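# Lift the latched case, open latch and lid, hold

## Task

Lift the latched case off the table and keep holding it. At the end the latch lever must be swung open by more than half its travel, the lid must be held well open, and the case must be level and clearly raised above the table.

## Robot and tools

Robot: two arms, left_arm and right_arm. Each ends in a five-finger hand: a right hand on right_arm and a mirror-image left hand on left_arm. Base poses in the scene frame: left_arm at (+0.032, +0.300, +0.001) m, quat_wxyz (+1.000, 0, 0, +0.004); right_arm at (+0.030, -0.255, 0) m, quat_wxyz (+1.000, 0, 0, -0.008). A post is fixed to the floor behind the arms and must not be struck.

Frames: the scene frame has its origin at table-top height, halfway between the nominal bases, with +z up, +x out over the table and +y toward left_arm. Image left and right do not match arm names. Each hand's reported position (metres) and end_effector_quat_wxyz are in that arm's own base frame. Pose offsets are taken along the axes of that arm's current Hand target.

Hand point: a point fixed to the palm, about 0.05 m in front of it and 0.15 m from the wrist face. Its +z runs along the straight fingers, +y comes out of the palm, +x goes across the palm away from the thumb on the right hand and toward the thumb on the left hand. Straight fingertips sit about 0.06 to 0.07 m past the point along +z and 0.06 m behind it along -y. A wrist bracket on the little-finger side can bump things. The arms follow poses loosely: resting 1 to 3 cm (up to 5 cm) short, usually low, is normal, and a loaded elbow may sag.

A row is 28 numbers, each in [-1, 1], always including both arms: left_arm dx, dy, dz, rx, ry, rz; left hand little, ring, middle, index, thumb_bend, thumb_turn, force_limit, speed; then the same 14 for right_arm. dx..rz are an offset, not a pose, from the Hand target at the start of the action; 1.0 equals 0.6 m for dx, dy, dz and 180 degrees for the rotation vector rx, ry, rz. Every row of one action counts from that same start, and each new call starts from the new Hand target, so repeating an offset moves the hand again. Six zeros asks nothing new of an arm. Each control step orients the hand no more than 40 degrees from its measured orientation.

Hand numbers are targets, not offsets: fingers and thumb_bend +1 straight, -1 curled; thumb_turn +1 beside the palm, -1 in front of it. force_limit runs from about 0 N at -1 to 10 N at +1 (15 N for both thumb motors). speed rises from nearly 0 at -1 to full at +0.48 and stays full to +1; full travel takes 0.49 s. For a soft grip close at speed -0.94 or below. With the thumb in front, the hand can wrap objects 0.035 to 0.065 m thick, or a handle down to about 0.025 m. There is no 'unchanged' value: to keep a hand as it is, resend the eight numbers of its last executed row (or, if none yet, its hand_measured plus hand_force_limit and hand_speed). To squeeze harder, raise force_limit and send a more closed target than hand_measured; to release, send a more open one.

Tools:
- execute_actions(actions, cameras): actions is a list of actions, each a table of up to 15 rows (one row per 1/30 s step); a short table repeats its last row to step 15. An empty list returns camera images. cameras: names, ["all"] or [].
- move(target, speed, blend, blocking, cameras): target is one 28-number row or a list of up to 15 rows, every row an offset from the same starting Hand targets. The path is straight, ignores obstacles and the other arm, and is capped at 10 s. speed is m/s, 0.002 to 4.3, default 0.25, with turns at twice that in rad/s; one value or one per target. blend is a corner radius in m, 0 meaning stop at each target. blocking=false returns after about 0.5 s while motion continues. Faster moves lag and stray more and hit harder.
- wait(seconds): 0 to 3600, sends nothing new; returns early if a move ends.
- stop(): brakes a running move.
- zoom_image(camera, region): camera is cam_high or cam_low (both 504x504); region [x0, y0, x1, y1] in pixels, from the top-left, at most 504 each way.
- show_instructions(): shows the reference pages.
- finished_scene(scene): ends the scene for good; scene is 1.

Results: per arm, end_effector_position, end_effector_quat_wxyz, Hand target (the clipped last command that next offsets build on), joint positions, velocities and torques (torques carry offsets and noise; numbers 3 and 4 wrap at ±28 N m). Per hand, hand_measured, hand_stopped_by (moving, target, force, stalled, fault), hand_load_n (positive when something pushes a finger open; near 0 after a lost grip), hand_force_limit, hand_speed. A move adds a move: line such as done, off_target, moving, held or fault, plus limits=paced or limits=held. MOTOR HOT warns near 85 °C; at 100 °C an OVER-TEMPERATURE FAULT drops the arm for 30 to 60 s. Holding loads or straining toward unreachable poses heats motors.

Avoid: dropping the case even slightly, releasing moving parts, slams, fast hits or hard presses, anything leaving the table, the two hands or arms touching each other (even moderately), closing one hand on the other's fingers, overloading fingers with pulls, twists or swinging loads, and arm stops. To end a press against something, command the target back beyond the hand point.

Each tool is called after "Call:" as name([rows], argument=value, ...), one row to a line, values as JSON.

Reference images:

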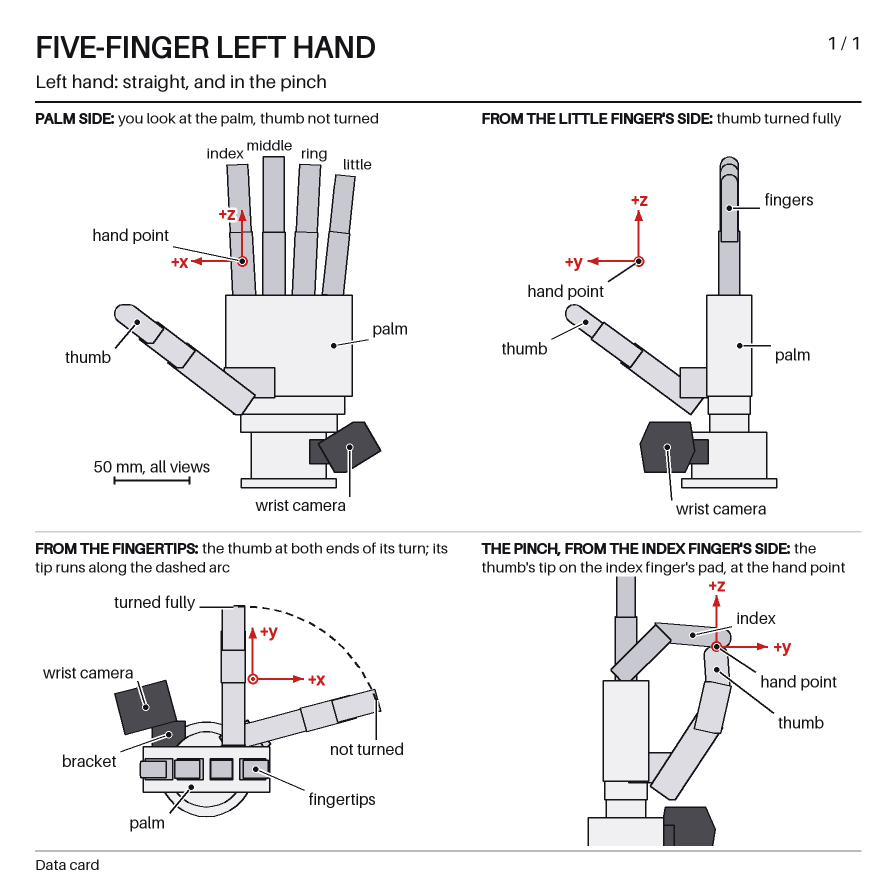

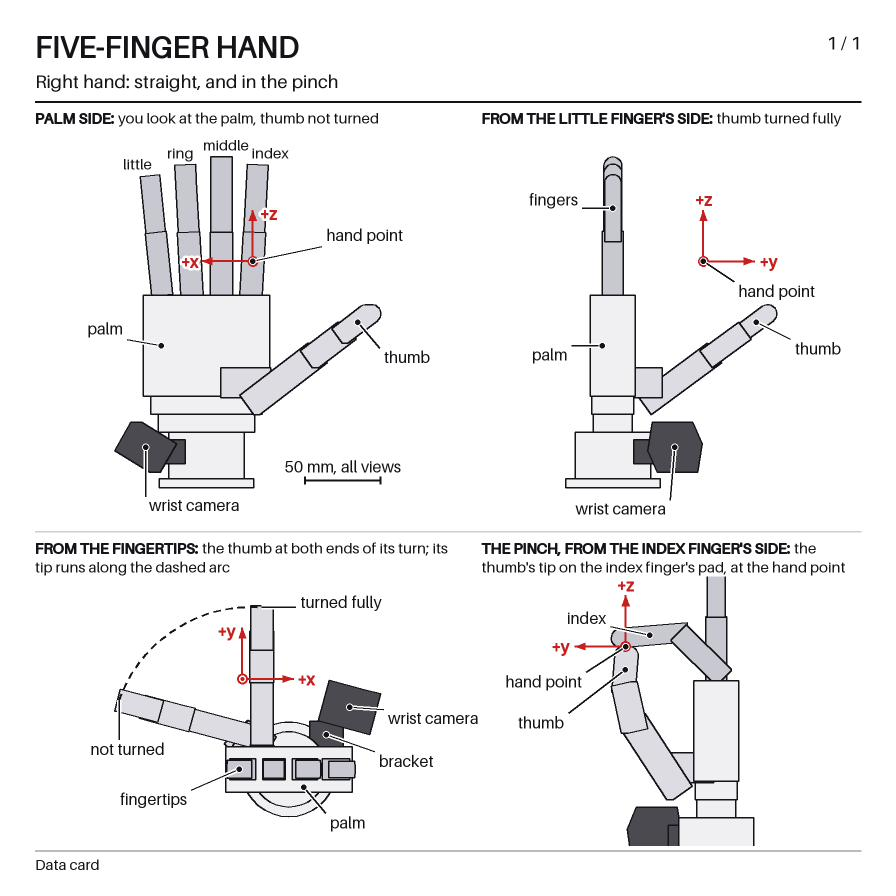

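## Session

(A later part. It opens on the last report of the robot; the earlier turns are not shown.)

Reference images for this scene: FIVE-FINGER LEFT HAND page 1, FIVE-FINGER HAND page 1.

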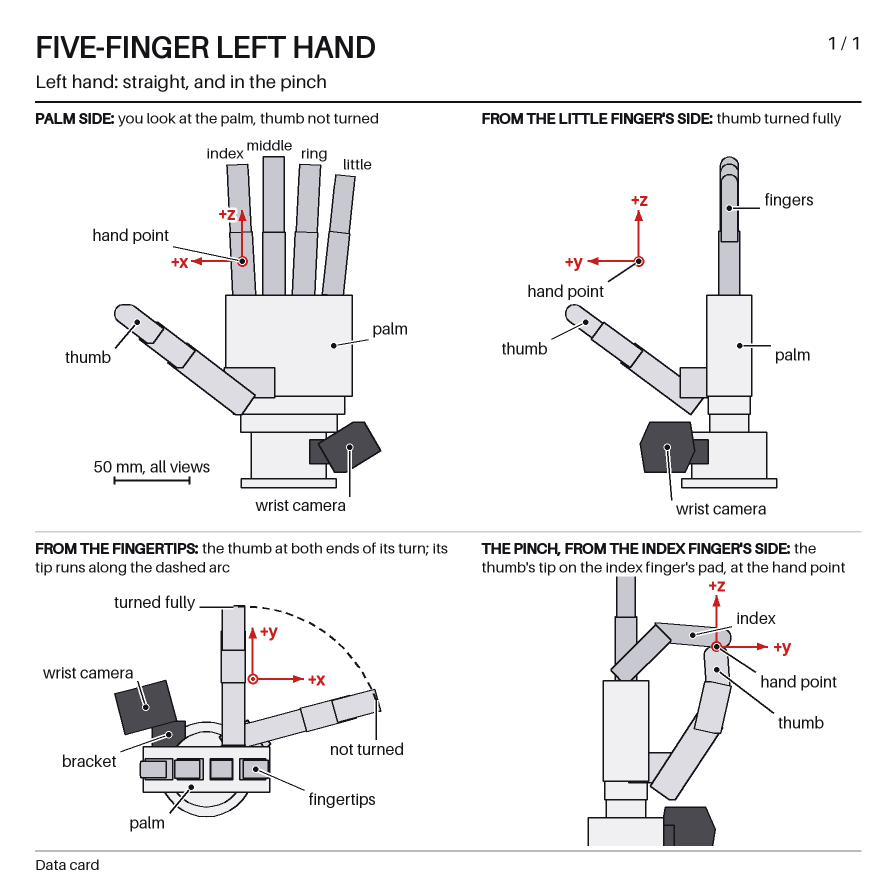

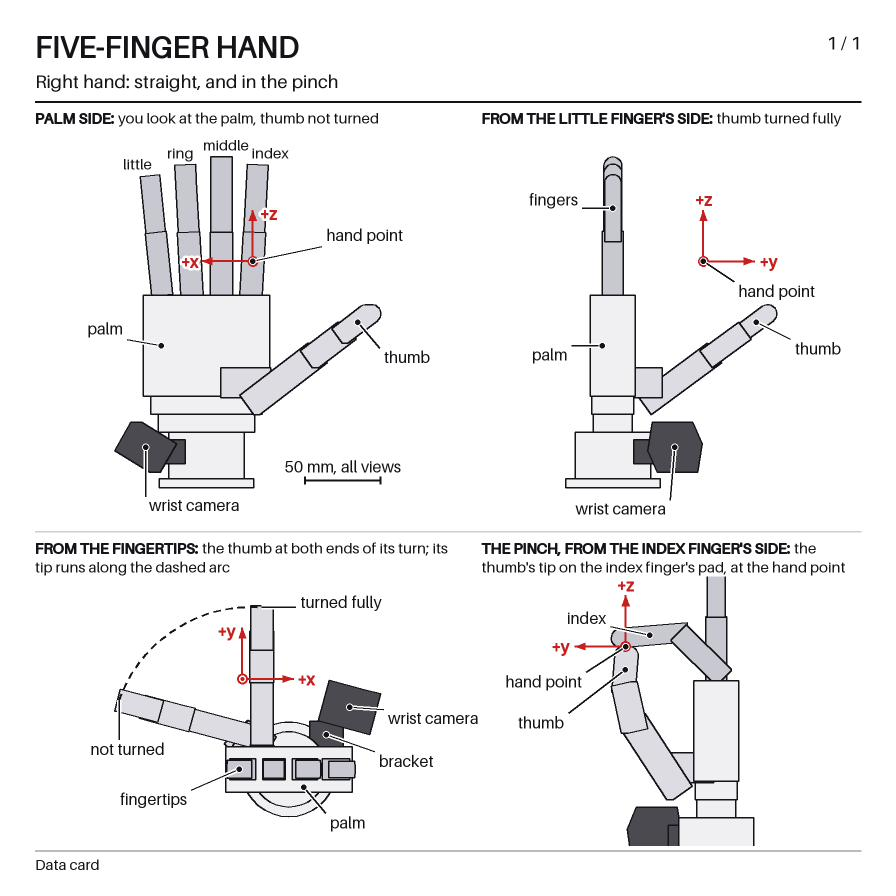

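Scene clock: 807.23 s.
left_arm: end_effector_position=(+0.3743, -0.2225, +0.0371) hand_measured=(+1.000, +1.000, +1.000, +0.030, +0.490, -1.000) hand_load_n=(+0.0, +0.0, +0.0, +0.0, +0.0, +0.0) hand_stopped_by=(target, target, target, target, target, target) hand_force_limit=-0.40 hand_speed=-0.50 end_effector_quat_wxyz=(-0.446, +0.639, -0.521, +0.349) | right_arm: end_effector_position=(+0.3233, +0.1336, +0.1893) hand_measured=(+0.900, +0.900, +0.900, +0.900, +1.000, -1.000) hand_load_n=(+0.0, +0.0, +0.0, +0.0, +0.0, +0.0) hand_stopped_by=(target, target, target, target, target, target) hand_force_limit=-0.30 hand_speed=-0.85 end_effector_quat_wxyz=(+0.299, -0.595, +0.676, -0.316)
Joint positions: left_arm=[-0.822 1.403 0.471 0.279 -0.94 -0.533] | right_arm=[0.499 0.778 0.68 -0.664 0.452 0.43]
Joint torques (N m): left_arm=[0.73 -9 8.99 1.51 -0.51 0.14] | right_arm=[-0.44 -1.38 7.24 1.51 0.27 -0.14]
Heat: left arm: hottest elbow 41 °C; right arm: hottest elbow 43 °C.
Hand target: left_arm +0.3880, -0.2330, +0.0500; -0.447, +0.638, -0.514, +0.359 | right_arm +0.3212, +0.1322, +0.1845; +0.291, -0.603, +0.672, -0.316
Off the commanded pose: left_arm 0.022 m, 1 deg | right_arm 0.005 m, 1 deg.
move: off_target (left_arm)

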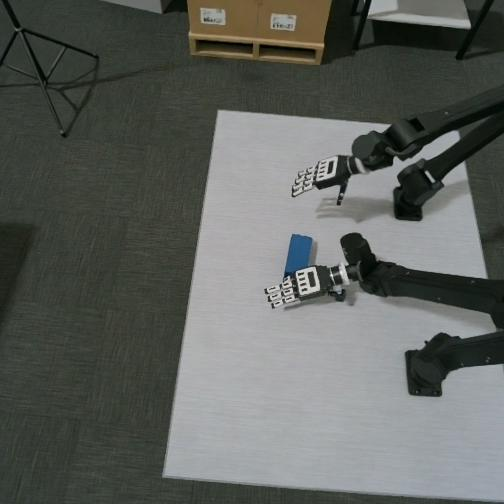

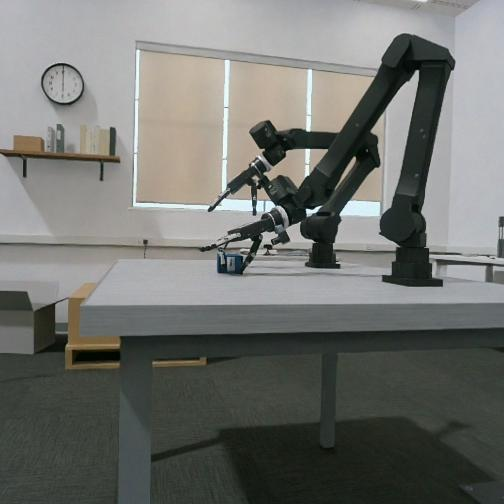

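Call:
move(target=[0.0,-0.0392,-0.0142,0,0,0,1,1,1,0.03,0.49,-1,-0.4,-0.5,0,0,0,0,0,0,0.9,0.9,0.9,0.9,1,-1,-0.3,-0.85], speed=0.12, cameras=["cam_low","cam_high"])

Call:
zoom_image(camera="cam_low", region=[195, 210, 265, 280])

Scene clock: 809.10 s.
left_arm: end_effector_position=(+0.3755, -0.2239, +0.0603) hand_measured=(+1.000, +1.000, +1.000, +0.030, +0.490, -1.000) hand_load_n=(-0.5, +0.0, +0.0, +0.0, +0.0, +0.0) hand_stopped_by=(target, target, target, target, target, target) hand_force_limit=-0.40 hand_speed=-0.50 end_effector_quat_wxyz=(-0.446, +0.638, -0.520, +0.351) | right_arm: end_effector_position=(+0.3233, +0.1336, +0.1893) hand_measured=(+0.900, +0.900, +0.900, +0.900, +1.000, -1.000) hand_load_n=(+0.0, +0.0, +0.0, +0.0, +0.0, +0.0) hand_stopped_by=(target, target, target, target, target, target) hand_force_limit=-0.30 hand_speed=-0.85 end_effector_quat_wxyz=(+0.299, -0.595, +0.676, -0.316)
Joint positions: left_arm=[-0.822 1.332 0.495 0.191 -0.938 -0.529] | right_arm=[0.499 0.778 0.68 -0.664 0.452 0.43]
Joint torques (N m): left_arm=[0.79 -8.94 9.74 1.07 -0.53 0.13] | right_arm=[-0.5 -1.44 7.24 1.5 0.27 -0.14]
Heat: left arm: hottest elbow 41 °C; right arm: hottest elbow 43 °C.
Hand target: left_arm +0.3880, -0.2330, +0.0750; -0.447, +0.638, -0.514, +0.359 | right_arm +0.3212, +0.1322, +0.1845; +0.291, -0.603, +0.672, -0.316
Off the commanded pose: left_arm 0.021 m, 1 deg | right_arm 0.005 m, 1 deg.
move: off_target (left_arm)

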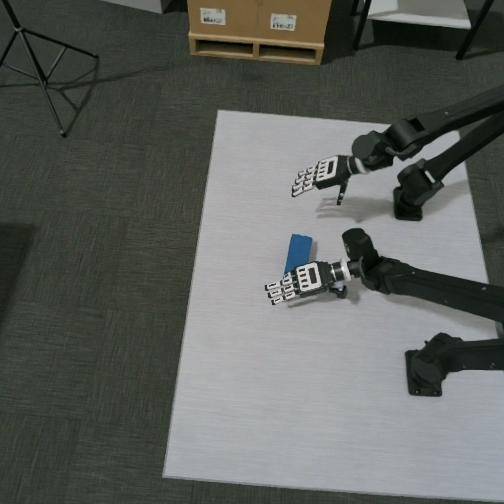

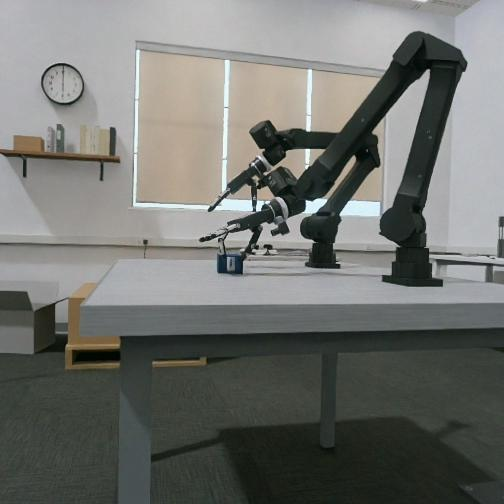

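Scaled by 7.200.

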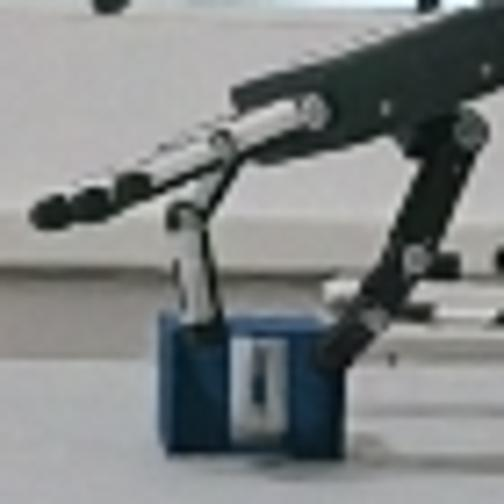

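Call:
move(target=[0.0185,0.0025,0.0075,0,0,0,1,1,1,0.03,0.49,-1,-0.4,-0.5,0,0,0,0,0,0,0.9,0.9,0.9,0.9,1,-1,-0.3,-0.85], speed=0.12)

Scene clock: 812.43 s.
left_arm: end_effector_position=(+0.3815, -0.2297, +0.0580) hand_measured=(+1.000, +1.000, +1.000, +0.030, +0.490, -1.000) hand_load_n=(-0.5, +0.0, +0.0, +0.0, +0.0, +0.0) hand_stopped_by=(target, target, target, target, target, target) hand_force_limit=-0.40 hand_speed=-0.50 end_effector_quat_wxyz=(-0.447, +0.638, -0.522, +0.348) | right_arm: end_effector_position=(+0.3233, +0.1336, +0.1893) hand_measured=(+0.900, +0.900, +0.900, +0.900, +1.000, -1.000) hand_load_n=(+0.0, +0.0, +0.0, +0.0, +0.5, +0.0) hand_stopped_by=(target, target, target, target, target, target) hand_force_limit=-0.30 hand_speed=-0.85 end_effector_quat_wxyz=(+0.299, -0.595, +0.676, -0.316)
Joint positions: left_arm=[-0.822 1.363 0.519 0.191 -0.942 -0.529] | right_arm=[0.499 0.778 0.68 -0.664 0.452 0.43]
Joint torques (N m): left_arm=[0.15 -8.88 9.92 1.26 -0.68 0.05] | right_arm=[-0.5 -1.38 7.23 1.5 0.27 -0.14]
Heat: left arm: hottest elbow 42 °C; right arm: hottest elbow 42 °C.
Hand target: left_arm +0.3940, -0.2430, +0.0720; -0.447, +0.638, -0.514, +0.359 | right_arm +0.3212, +0.1322, +0.1845; +0.291, -0.603, +0.672, -0.316
Off the commanded pose: left_arm 0.023 m, 2 deg | right_arm 0.005 m, 1 deg.
move: off_target (left_arm)

Call:
move(target=[0.0022,0.0187,0.0172,0,0,0,1,1,1,0.03,0.49,-1,-0.4,-0.5,0,0,0,0,0,0,0.9,0.9,0.9,0.9,1,-1,-0.3,-0.85], speed=0.12, cameras=["cam_low","cam_high"])

Call:
zoom_image(camera="cam_low", region=[195, 210, 265, 280])

Scene clock: 814.30 s.
left_arm: end_effector_position=(+0.3844, -0.2317, +0.0419) hand_measured=(+1.000, +1.000, +1.000, +0.030, +0.490, -1.000) hand_load_n=(+0.0, +0.0, +0.0, +0.0, +0.0, +0.0) hand_stopped_by=(target, target, target, target, target, target) hand_force_limit=-0.40 hand_speed=-0.50 end_effector_quat_wxyz=(-0.446, +0.638, -0.526, +0.343) | right_arm: end_effector_position=(+0.3233, +0.1336, +0.1893) hand_measured=(+0.900, +0.900, +0.900, +0.900, +1.000, -1.000) hand_load_n=(+0.0, +0.0, +0.0, +0.0, -0.5, +0.0) hand_stopped_by=(target, target, target, target, target, target) hand_force_limit=-0.30 hand_speed=-0.85 end_effector_quat_wxyz=(+0.299, -0.595, +0.676, -0.316)
Joint positions: left_arm=[-0.818 1.42 0.519 0.236 -0.935 -0.527] | right_arm=[0.499 0.778 0.68 -0.664 0.452 0.43]
Joint torques (N m): left_arm=[0.85 -9.58 9.13 2.02 -0.54 0.17] | right_arm=[-0.5 -1.38 7.24 1.51 0.27 -0.14]
Heat: left arm: hottest elbow 42 °C; right arm: hottest elbow 42 °C.
Hand target: left_arm +0.4000, -0.2431, +0.0579; -0.447, +0.638, -0.514, +0.359 | right_arm +0.3212, +0.1322, +0.1845; +0.291, -0.603, +0.672, -0.316
Off the commanded pose: left_arm 0.025 m, 2 deg | right_arm 0.005 m, 1 deg.
move: off_target (left_arm)

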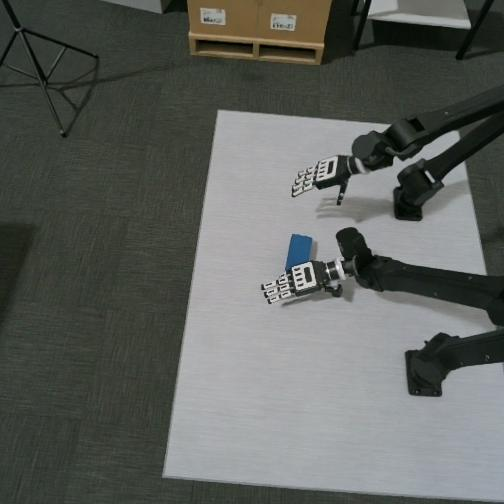

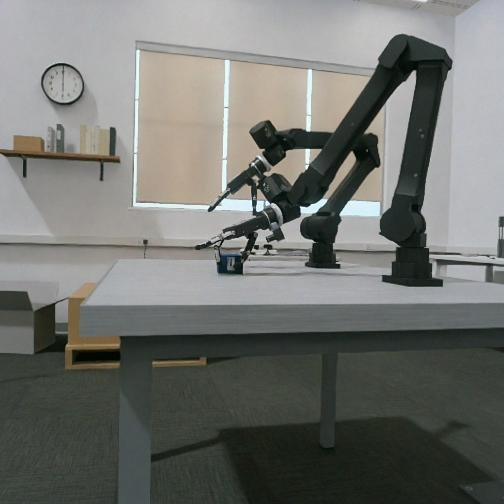

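Scaled by 7.200.

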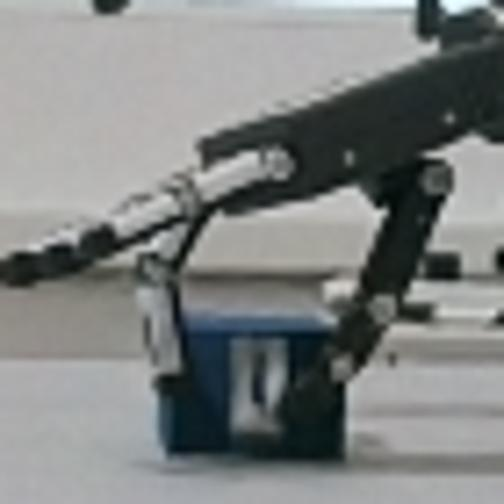

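Call:
zoom_image(camera="cam_low", region=[214, 245, 249, 280])

Scaled by 14.400.

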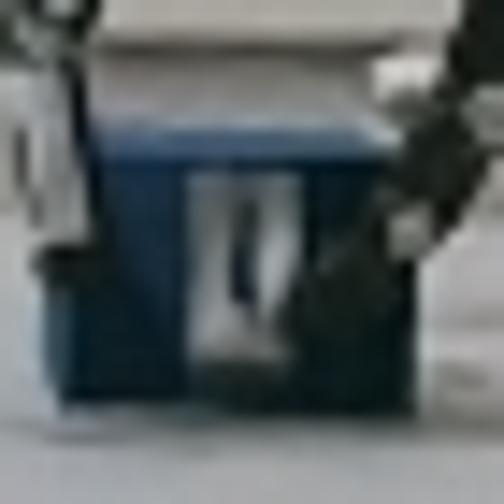

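Call:
execute_actions([
  [[0,0,0,0,0,0,1,1,1,-0.3,0.49,-1,-0.6,-0.9,0,0,0,0,0,0,0.9,0.9,0.9,0.9,1,-1,-0.3,-0.85]],
])

Call:
wait(seconds=2, cameras=["cam_low","cam_high"])

Call:
zoom_image(camera="cam_low", region=[214, 245, 249, 280])

Scene clock: 819.20 s.
left_arm: end_effector_position=(+0.3844, -0.2316, +0.0419) hand_measured=(+1.000, +1.000, +1.000, -0.300, +0.490, -1.000) hand_load_n=(+0.0, +0.0, -0.5, +0.0, +0.0, +0.0) hand_stopped_by=(target, target, target, target, target, target) hand_force_limit=-0.60 hand_speed=-0.90 end_effector_quat_wxyz=(-0.447, +0.638, -0.526, +0.343) | right_arm: end_effector_position=(+0.3233, +0.1336, +0.1893) hand_measured=(+0.900, +0.900, +0.900, +0.900, +1.000, -1.000) hand_load_n=(+0.0, +0.0, +0.0, +0.0, +0.0, +0.0) hand_stopped_by=(target, target, target, target, target, target) hand_force_limit=-0.30 hand_speed=-0.85 end_effector_quat_wxyz=(+0.299, -0.595, +0.676, -0.316)
Joint positions: left_arm=[-0.818 1.42 0.519 0.236 -0.935 -0.527] | right_arm=[0.499 0.778 0.68 -0.664 0.452 0.43]
Joint torques (N m): left_arm=[0.85 -9.76 9.14 2 -0.54 0.15] | right_arm=[-0.5 -1.38 7.24 1.51 0.27 -0.14]
Heat: left arm: hottest elbow 43 °C; right arm: hottest elbow 42 °C.
Hand target: left_arm +0.4000, -0.2431, +0.0579; -0.447, +0.638, -0.514, +0.359 | right_arm +0.3212, +0.1322, +0.1845; +0.291, -0.603, +0.672, -0.316
Off the commanded pose: left_arm 0.025 m, 2 deg | right_arm 0.005 m, 1 deg.

Scene clock: 821.20 s.
left_arm: end_effector_position=(+0.3844, -0.2316, +0.0419) hand_measured=(+1.000, +1.000, +1.000, -0.300, +0.490, -1.000) hand_load_n=(+0.0, +0.0, -0.5, +0.0, +0.0, +0.0) hand_stopped_by=(target, target, target, target, target, target) hand_force_limit=-0.60 hand_speed=-0.90 end_effector_quat_wxyz=(-0.447, +0.638, -0.526, +0.343) | right_arm: end_effector_position=(+0.3233, +0.1336, +0.1893) hand_measured=(+0.900, +0.900, +0.900, +0.900, +1.000, -1.000) hand_load_n=(+0.0, +0.0, -0.5, +0.0, -0.5, +0.0) hand_stopped_by=(target, target, target, target, target, target) hand_force_limit=-0.30 hand_speed=-0.85 end_effector_quat_wxyz=(+0.299, -0.595, +0.676, -0.316)
Joint positions: left_arm=[-0.818 1.42 0.519 0.236 -0.935 -0.527] | right_arm=[0.499 0.778 0.68 -0.664 0.452 0.43]
Joint torques (N m): left_arm=[0.85 -9.7 9.13 2 -0.54 0.15] | right_arm=[-0.5 -1.38 7.24 1.5 0.27 -0.14]
Heat: left arm: hottest elbow 43 °C; right arm: hottest elbow 42 °C.
Hand target: left_arm +0.4000, -0.2431, +0.0579; -0.447, +0.638, -0.514, +0.359 | right_arm +0.3212, +0.1322, +0.1845; +0.291, -0.603, +0.672, -0.316
Off the commanded pose: left_arm 0.025 m, 2 deg | right_arm 0.005 m, 1 deg.
wait: 2.00 s; at rest by 0.17 s

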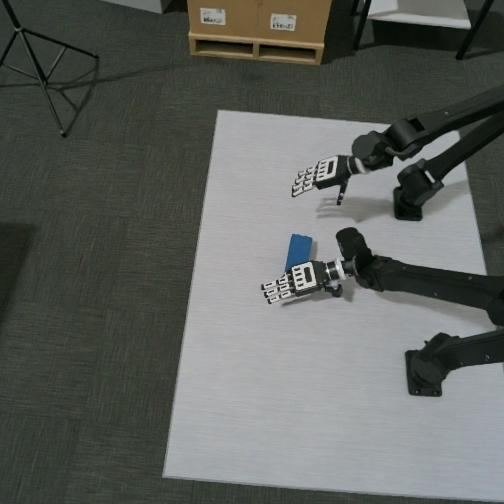

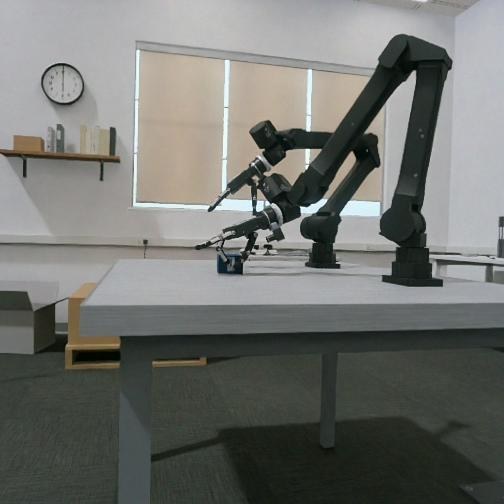

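Scaled by 14.400.

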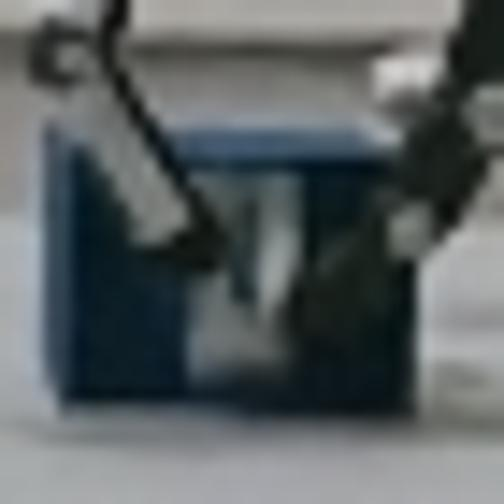

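Call:
move(target=[0.0195,0.0015,-0.004,0,0,0,1,1,1,-0.08,0.49,-1,-0.6,-0.7,0,0,0,0,0,0,0.9,0.9,0.9,0.9,1,-1,-0.3,-0.85], speed=0.1, cameras=["cam_low","cam_high"])

Call:
zoom_image(camera="cam_low", region=[214, 245, 249, 280])

Scene clock: 824.27 s.
left_arm: end_effector_position=(+0.3892, -0.2394, +0.0465) hand_measured=(+1.000, +1.000, +1.000, -0.080, +0.490, -1.000) hand_load_n=(+0.0, +0.0, +0.0, +0.0, +0.5, +0.0) hand_stopped_by=(target, target, target, target, target, target) hand_force_limit=-0.60 hand_speed=-0.70 end_effector_quat_wxyz=(-0.450, +0.636, -0.522, +0.346) | right_arm: end_effector_position=(+0.3233, +0.1336, +0.1893) hand_measured=(+0.900, +0.900, +0.900, +0.900, +1.000, -1.000) hand_load_n=(+0.0, +0.0, +0.0, +0.0, +0.0, +0.0) hand_stopped_by=(target, target, target, target, target, target) hand_force_limit=-0.30 hand_speed=-0.85 end_effector_quat_wxyz=(+0.299, -0.595, +0.676, -0.316)
Joint positions: left_arm=[-0.827 1.433 0.541 0.236 -0.95 -0.527] | right_arm=[0.499 0.778 0.68 -0.664 0.452 0.43]
Joint torques (N m): left_arm=[-0.32 -9.23 9.51 1.14 -0.68 -0.08] | right_arm=[-0.5 -1.38 7.24 1.51 0.27 -0.14]
Heat: left arm: hottest elbow 43 °C; right arm: hottest elbow 42 °C.
Hand target: left_arm +0.3999, -0.2551, +0.0578; -0.447, +0.638, -0.514, +0.359 | right_arm +0.3212, +0.1322, +0.1845; +0.291, -0.603, +0.672, -0.316
Off the commanded pose: left_arm 0.022 m, 2 deg | right_arm 0.005 m, 1 deg.
move: off_target (left_arm)

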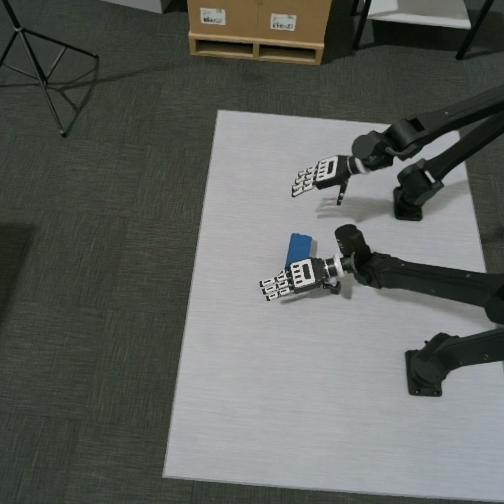

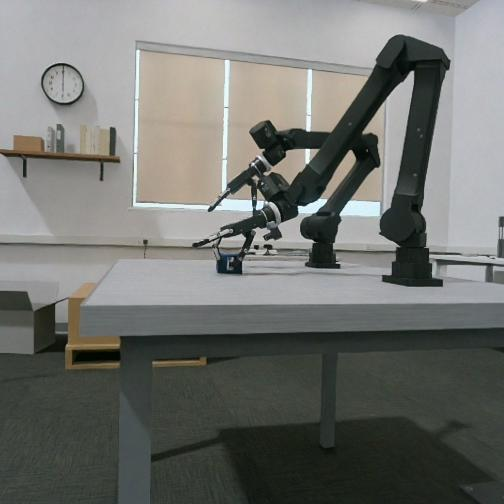

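Scaled by 14.400.

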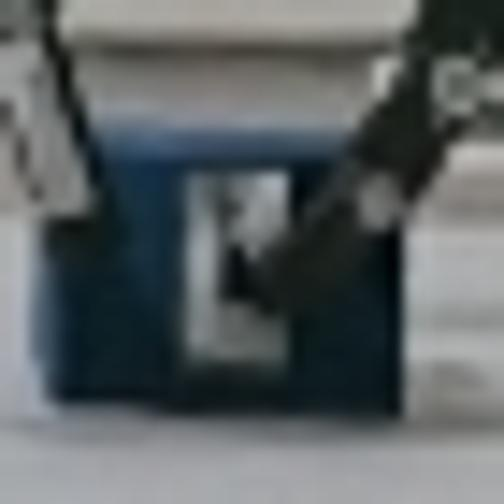

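Call:
move(target=[-0.0101,0.0003,-0.0165,0,0,0,1,1,1,-0.05,0.49,-1,-0.6,-0.7,0,0,0,0,0,0,0.9,0.9,0.9,0.9,1,-1,-0.3,-0.85], speed=0.1, cameras=["cam_low","cam_high"])

Call:
zoom_image(camera="cam_low", region=[214, 245, 249, 280])

Scene clock: 833.40 s.
left_arm: end_effector_position=(+0.3845, -0.2411, +0.0488) hand_measured=(+1.000, +1.000, +1.000, -0.050, +0.490, -1.000) hand_load_n=(+0.0, +0.0, +0.0, +0.0, +0.0, +0.0) hand_stopped_by=(target, target, target, target, target, target) hand_force_limit=-0.60 hand_speed=-0.70 end_effector_quat_wxyz=(-0.452, +0.634, -0.525, +0.345) | right_arm: end_effector_position=(+0.3233, +0.1336, +0.1893) hand_measured=(+0.900, +0.900, +0.900, +0.900, +1.000, -1.000) hand_load_n=(+0.0, +0.0, +0.0, +0.0, +0.0, +0.0) hand_stopped_by=(target, target, target, target, target, target) hand_force_limit=-0.30 hand_speed=-0.85 end_effector_quat_wxyz=(+0.299, -0.595, +0.676, -0.316)
Joint positions: left_arm=[-0.842 1.421 0.541 0.213 -0.961 -0.534] | right_arm=[0.499 0.778 0.68 -0.664 0.452 0.43]
Joint torques (N m): left_arm=[-0.26 -11.05 8.02 1.11 -0.7 -0.2] | right_arm=[-0.5 -1.38 7.23 1.5 0.27 -0.14]
Heat: left arm: hottest elbow 44 °C; right arm: hottest elbow 42 °C.
Hand target: left_arm +0.3896, -0.2511, +0.0612; -0.447, +0.638, -0.514, +0.359 | right_arm +0.3212, +0.1322, +0.1845; +0.291, -0.603, +0.672, -0.316
Off the commanded pose: left_arm 0.017 m, 2 deg | right_arm 0.005 m, 1 deg.
move: off_target (left_arm)

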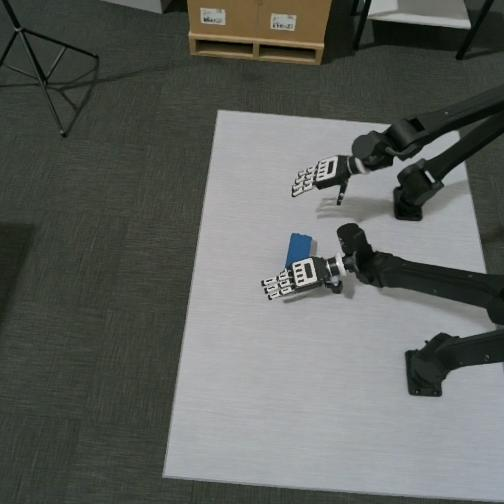

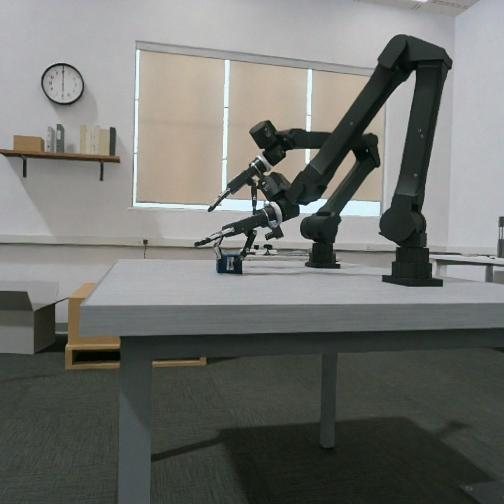

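Scaled by 14.400.

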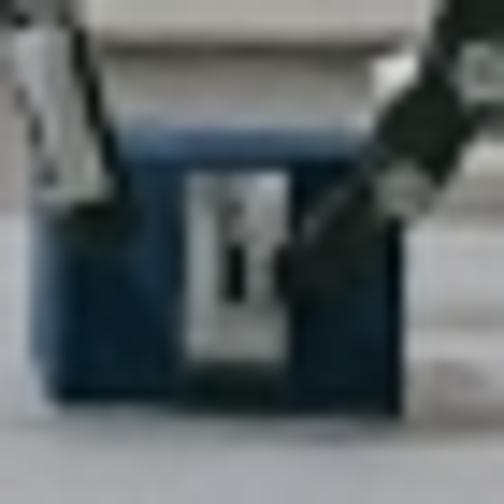

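Call:
execute_actions([
  [[0,0,0,0,0,0,1,1,1,-0.35,0.49,-1,-0.6,-0.9,0,0,0,0,0,0,0.9,0.9,0.9,0.9,1,-1,-0.3,-0.85]],
], cameras=["cam_low","cam_high"])

Call:
zoom_image(camera="cam_low", region=[214, 245, 249, 280])

Scene clock: 836.13 s.
left_arm: end_effector_position=(+0.3845, -0.2411, +0.0488) hand_measured=(+1.000, +1.000, +1.000, -0.350, +0.490, -1.000) hand_load_n=(+0.0, +0.0, +0.0, +0.0, +0.0, +0.0) hand_stopped_by=(target, target, target, target, target, target) hand_force_limit=-0.60 hand_speed=-0.90 end_effector_quat_wxyz=(-0.452, +0.634, -0.524, +0.345) | right_arm: end_effector_position=(+0.3233, +0.1336, +0.1893) hand_measured=(+0.900, +0.900, +0.900, +0.900, +1.000, -1.000) hand_load_n=(+0.0, +0.0, +0.0, +0.0, +0.0, +0.0) hand_stopped_by=(target, target, target, target, target, target) hand_force_limit=-0.30 hand_speed=-0.85 end_effector_quat_wxyz=(+0.299, -0.595, +0.676, -0.316)
Joint positions: left_arm=[-0.842 1.421 0.541 0.213 -0.962 -0.535] | right_arm=[0.499 0.778 0.68 -0.664 0.452 0.43]
Joint torques (N m): left_arm=[-0.32 -11.05 8.03 1.06 -0.69 -0.15] | right_arm=[-0.5 -1.38 7.24 1.51 0.27 -0.14]
Heat: left arm: hottest elbow 44 °C; right arm: hottest elbow 42 °C.
Hand target: left_arm +0.3896, -0.2511, +0.0612; -0.447, +0.638, -0.514, +0.359 | right_arm +0.3212, +0.1322, +0.1845; +0.291, -0.603, +0.672, -0.316
Off the commanded pose: left_arm 0.017 m, 2 deg | right_arm 0.005 m, 1 deg.

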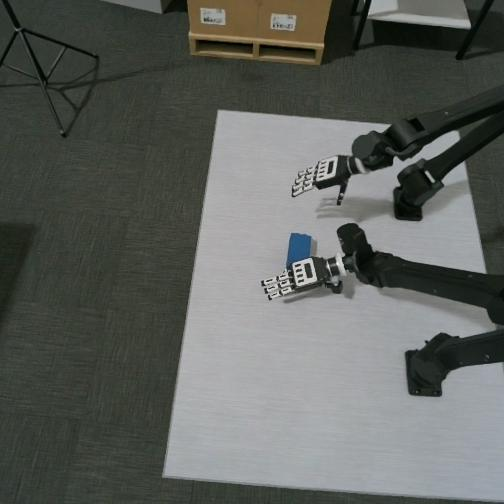

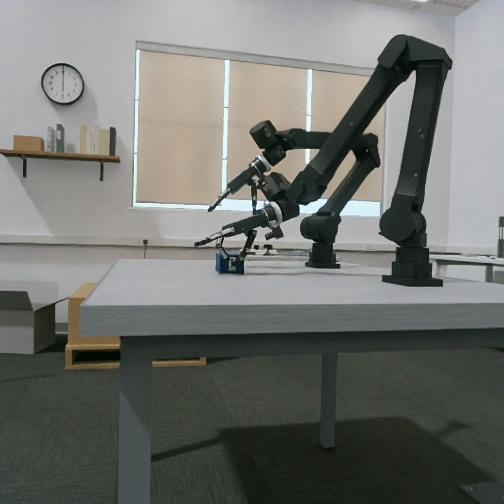

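Scaled by 14.400.

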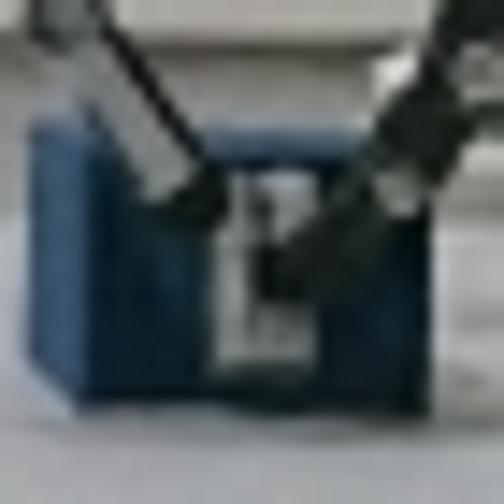

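Call:
move(target=[-0.0115,0.0073,-0.0201,0,0,0,1,1,1,-0.05,0.49,-1,-0.6,-0.7,0,0,0,0,0,0,0.9,0.9,0.9,0.9,1,-1,-0.3,-0.85], speed=0.1, cameras=["cam_low","cam_high"])

Call:
zoom_image(camera="cam_low", region=[214, 245, 249, 280])

Scene clock: 839.17 s.
left_arm: end_effector_position=(+0.3788, -0.2477, +0.0618) hand_measured=(+1.000, +1.000, +1.000, -0.050, +0.490, -1.000) hand_load_n=(+0.0, +0.0, +0.0, +0.0, +0.0, +0.0) hand_stopped_by=(target, target, target, target, target, target) hand_force_limit=-0.60 hand_speed=-0.70 end_effector_quat_wxyz=(-0.449, +0.635, -0.516, +0.358) | right_arm: end_effector_position=(+0.3233, +0.1336, +0.1893) hand_measured=(+0.900, +0.900, +0.900, +0.900, +1.000, -1.000) hand_load_n=(+0.0, +0.0, +0.0, +0.0, +0.0, +0.0) hand_stopped_by=(target, target, target, target, target, target) hand_force_limit=-0.30 hand_speed=-0.85 end_effector_quat_wxyz=(+0.299, -0.595, +0.676, -0.316)
Joint positions: left_arm=[-0.867 1.385 0.541 0.188 -0.98 -0.56] | right_arm=[0.499 0.778 0.68 -0.664 0.452 0.43]
Joint torques (N m): left_arm=[-0.21 -10.34 6.15 1.05 -0.71 -0.16] | right_arm=[-0.5 -1.38 7.23 1.51 0.27 -0.14]
Heat: left arm: hottest elbow 44 °C; right arm: hottest elbow 42 °C.
Hand target: left_arm +0.3755, -0.2472, +0.0612; -0.447, +0.638, -0.514, +0.359 | right_arm +0.3212, +0.1322, +0.1845; +0.291, -0.603, +0.672, -0.316
Off the commanded pose: left_arm 0.003 m, 0 deg | right_arm 0.005 m, 1 deg.
move: done

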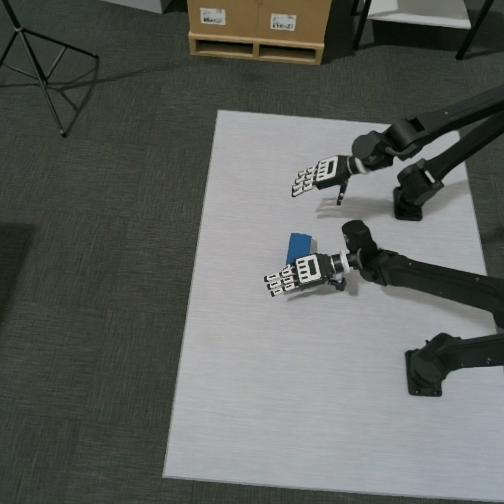

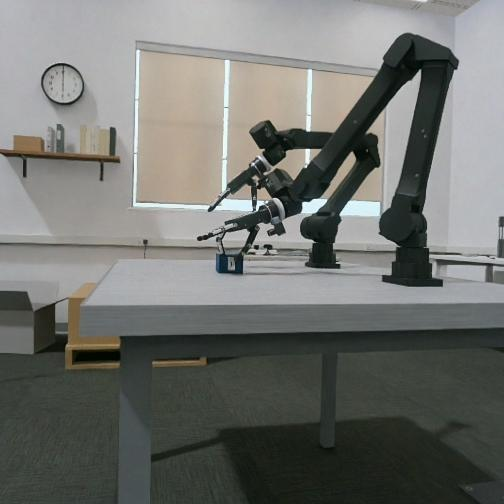

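Scaled by 14.400.

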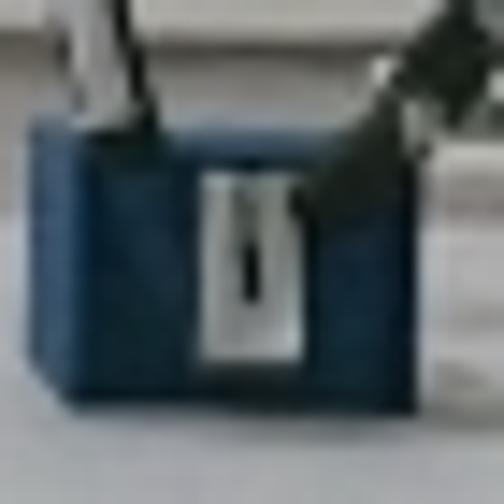

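Call:
move(target=[-0.0097,0.0254,0.0033,0,0,0,1,1,1,-0.05,0.49,-1,-0.6,-0.7,0,0,0,0,0,0,0.9,0.9,0.9,0.9,1,-1,-0.3,-0.85], speed=0.1, cameras=["cam_low","cam_high"])

Call:
zoom_image(camera="cam_low", region=[214, 245, 249, 280])

Scene clock: 841.80 s.
left_arm: end_effector_position=(+0.3764, -0.2444, +0.0583) hand_measured=(+1.000, +1.000, +1.000, -0.050, +0.490, -1.000) hand_load_n=(+0.0, +0.0, +0.0, +0.0, -0.5, +0.0) hand_stopped_by=(target, target, target, target, target, target) hand_force_limit=-0.60 hand_speed=-0.70 end_effector_quat_wxyz=(-0.448, +0.638, -0.509, +0.366) | right_arm: end_effector_position=(+0.3233, +0.1336, +0.1893) hand_measured=(+0.900, +0.900, +0.900, +0.900, +1.000, -1.000) hand_load_n=(+0.0, +0.0, +0.0, +0.0, +0.0, +0.0) hand_stopped_by=(target, target, target, target, target, target) hand_force_limit=-0.30 hand_speed=-0.85 end_effector_quat_wxyz=(+0.299, -0.595, +0.676, -0.316)
Joint positions: left_arm=[-0.867 1.387 0.517 0.228 -0.983 -0.566] | right_arm=[0.499 0.778 0.68 -0.664 0.452 0.43]
Joint torques (N m): left_arm=[-0.21 -7.88 5.35 1.73 -0.6 -0.11] | right_arm=[-0.5 -1.44 7.23 1.5 0.27 -0.14]
Heat: left arm: hottest elbow 44 °C; right arm: hottest elbow 42 °C.
Hand target: left_arm +0.3710, -0.2422, +0.0462; -0.447, +0.638, -0.514, +0.359 | right_arm +0.3212, +0.1322, +0.1845; +0.291, -0.603, +0.672, -0.316
Off the commanded pose: left_arm 0.013 m, 1 deg | right_arm 0.005 m, 1 deg.
move: off_target (left_arm)

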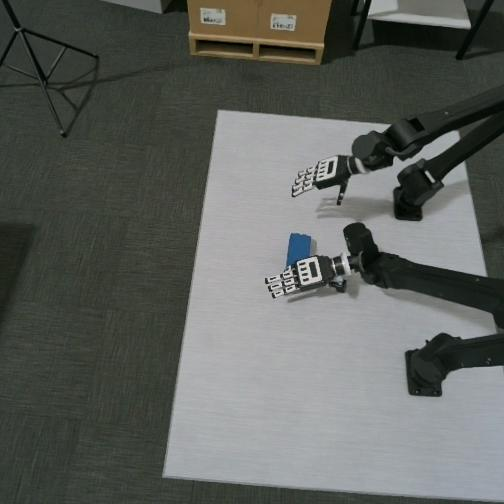

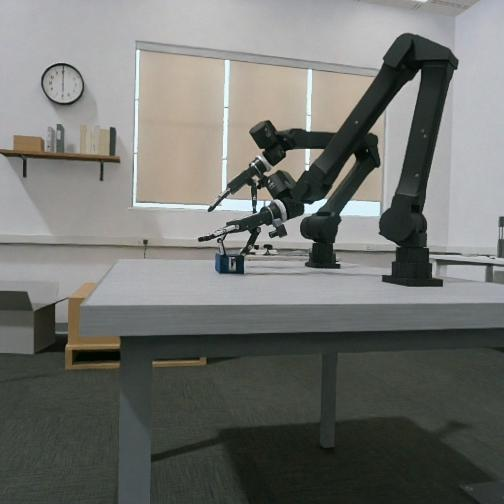

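Scaled by 14.400.

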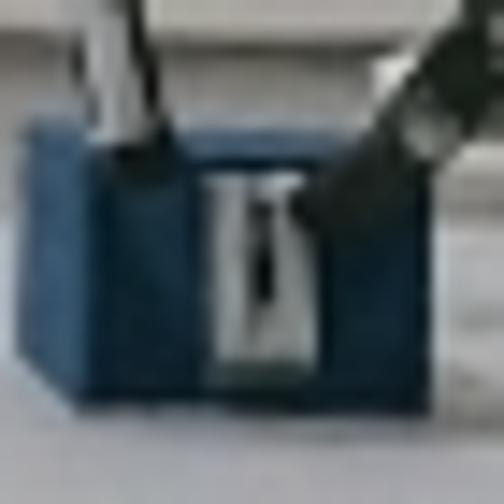

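Call:
move(target=[-0.05,-0.08,-0.03,0,0,0,1,1,1,-0.05,0.49,-1,-0.6,-0.7,0,0,0,0,0,0,0.9,0.9,0.9,0.9,1,-1,-0.3,-0.85], speed=0.15, cameras=["cam_low","cam_high"])

Call:
zoom_image(camera="cam_low", region=[205, 235, 255, 285])

Call:
zoom_image(camera="cam_high", region=[270, 215, 330, 275])

Scene clock: 844.40 s.
left_arm: end_effector_position=(+0.3647, -0.2168, +0.1018) hand_measured=(+1.000, +1.000, +1.000, -0.050, +0.490, -1.000) hand_load_n=(+0.0, +0.0, +0.0, +0.0, +0.0, +0.0) hand_stopped_by=(target, target, target, target, target, target) hand_force_limit=-0.60 hand_speed=-0.70 end_effector_quat_wxyz=(-0.443, +0.641, -0.506, +0.369) | right_arm: end_effector_position=(+0.3233, +0.1336, +0.1893) hand_measured=(+0.900, +0.900, +0.900, +0.900, +1.000, -1.000) hand_load_n=(+0.0, +0.0, +0.0, +0.0, +0.0, +0.0) hand_stopped_by=(target, target, target, target, target, target) hand_force_limit=-0.30 hand_speed=-0.85 end_effector_quat_wxyz=(+0.299, -0.595, +0.676, -0.316)
Joint positions: left_arm=[-0.832 1.174 0.492 0.07 -0.948 -0.544] | right_arm=[0.499 0.778 0.68 -0.664 0.452 0.43]
Joint torques (N m): left_arm=[0.67 -7.12 7.64 1.07 -0.49 0.15] | right_arm=[-0.5 -1.38 7.23 1.51 0.27 -0.14]
Heat: left arm: hottest elbow 44 °C; right arm: hottest elbow 42 °C.
Hand target: left_arm +0.3641, -0.2131, +0.0974; -0.447, +0.638, -0.514, +0.359 | right_arm +0.3212, +0.1322, +0.1845; +0.291, -0.603, +0.672, -0.316
Off the commanded pose: left_arm 0.006 m, 2 deg | right_arm 0.005 m, 1 deg.
move: done

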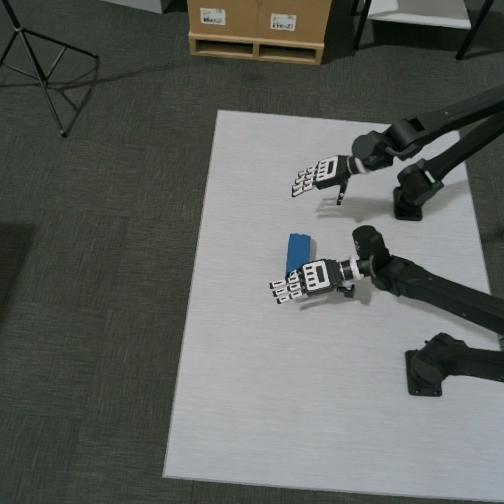

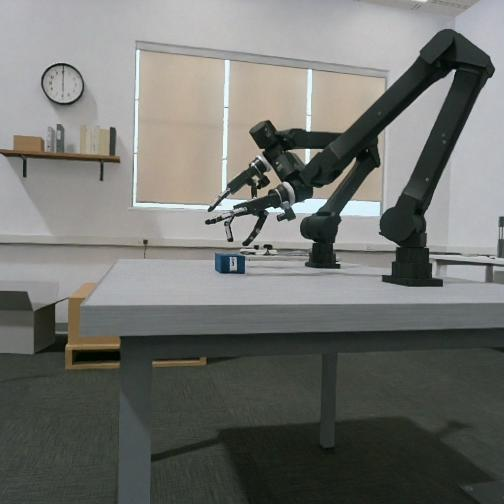

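Scaled by 10.080.

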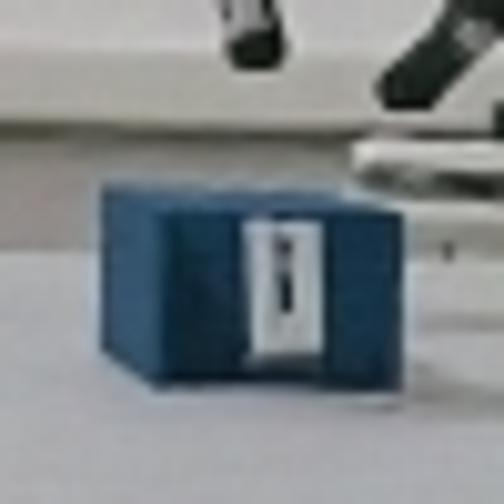

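Scaled by 8.400.

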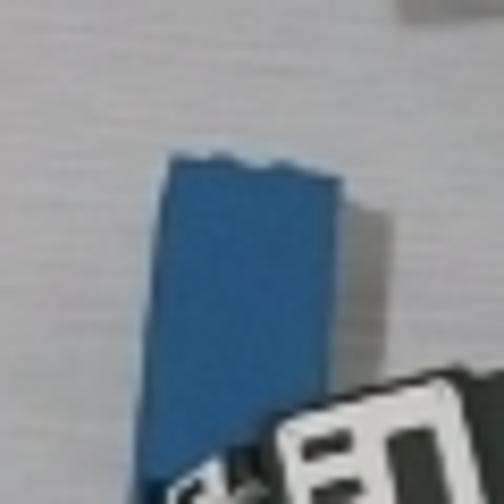

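Call:
move(target=[-0.12,-0.02,-0.06,0,0,0,1,1,1,-0.05,0.49,-1,-0.6,-0.7,0,0,0,0,0,0,0.9,0.9,0.9,0.9,1,-1,-0.3,-0.85], speed=0.2, cameras=["cam_low","cam_high"])

Call:
zoom_image(camera="cam_low", region=[215, 245, 250, 280])

Call:
zoom_image(camera="cam_high", region=[280, 230, 320, 290])

Scene clock: 855.47 s.
left_arm: end_effector_position=(+0.3216, -0.1530, +0.1277) hand_measured=(+1.000, +1.000, +1.000, -0.050, +0.490, -1.000) hand_load_n=(+0.0, +0.0, +0.0, +0.0, +0.0, +0.0) hand_stopped_by=(target, target, target, target, target, target) hand_force_limit=-0.60 hand_speed=-0.70 end_effector_quat_wxyz=(-0.443, +0.641, -0.505, +0.371) | right_arm: end_effector_position=(+0.3233, +0.1336, +0.1893) hand_measured=(+0.900, +0.900, +0.900, +0.900, +1.000, -1.000) hand_load_n=(+0.0, +0.0, +0.0, -0.5, +0.0, +0.0) hand_stopped_by=(target, target, target, target, target, target) hand_force_limit=-0.30 hand_speed=-0.85 end_effector_quat_wxyz=(+0.299, -0.595, +0.676, -0.316)
Joint positions: left_arm=[-0.783 0.816 0.369 -0.123 -0.908 -0.498] | right_arm=[0.499 0.778 0.68 -0.664 0.452 0.43]
Joint torques (N m): left_arm=[0.56 -3.08 8.49 1.13 -0.45 0.15] | right_arm=[-0.5 -1.38 7.23 1.51 0.27 -0.14]
Heat: left arm: hottest elbow 43 °C; right arm: hottest elbow 42 °C.
Hand target: left_arm +0.3198, -0.1491, +0.1212; -0.447, +0.638, -0.514, +0.359 | right_arm +0.3212, +0.1322, +0.1845; +0.291, -0.603, +0.672, -0.316
Off the commanded pose: left_arm 0.008 m, 2 deg | right_arm 0.005 m, 1 deg.
move: done

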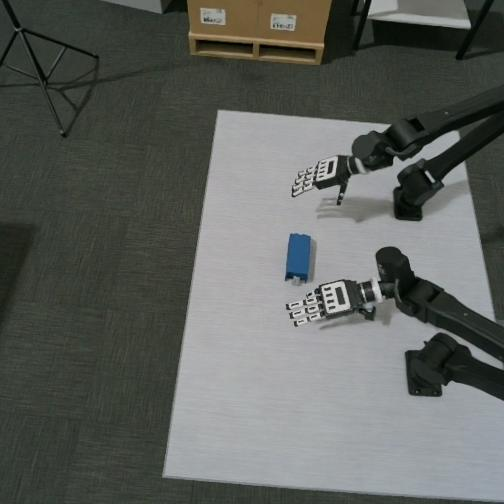

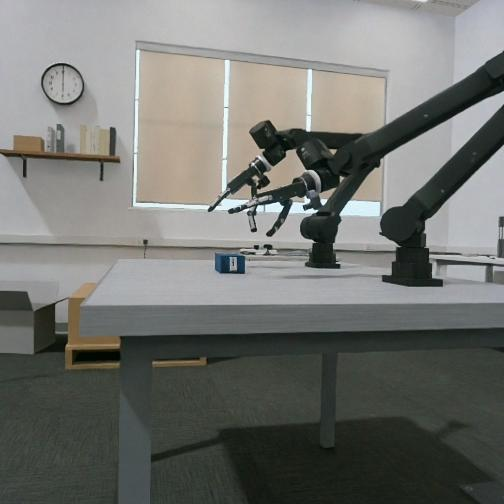

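Scaled by 14.400.

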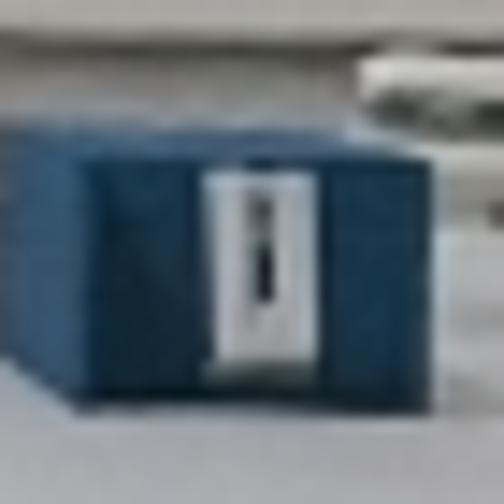

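Scaled by 8.400.

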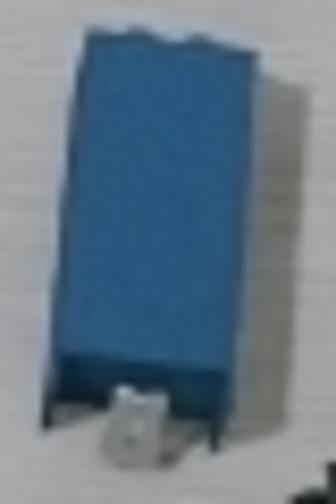

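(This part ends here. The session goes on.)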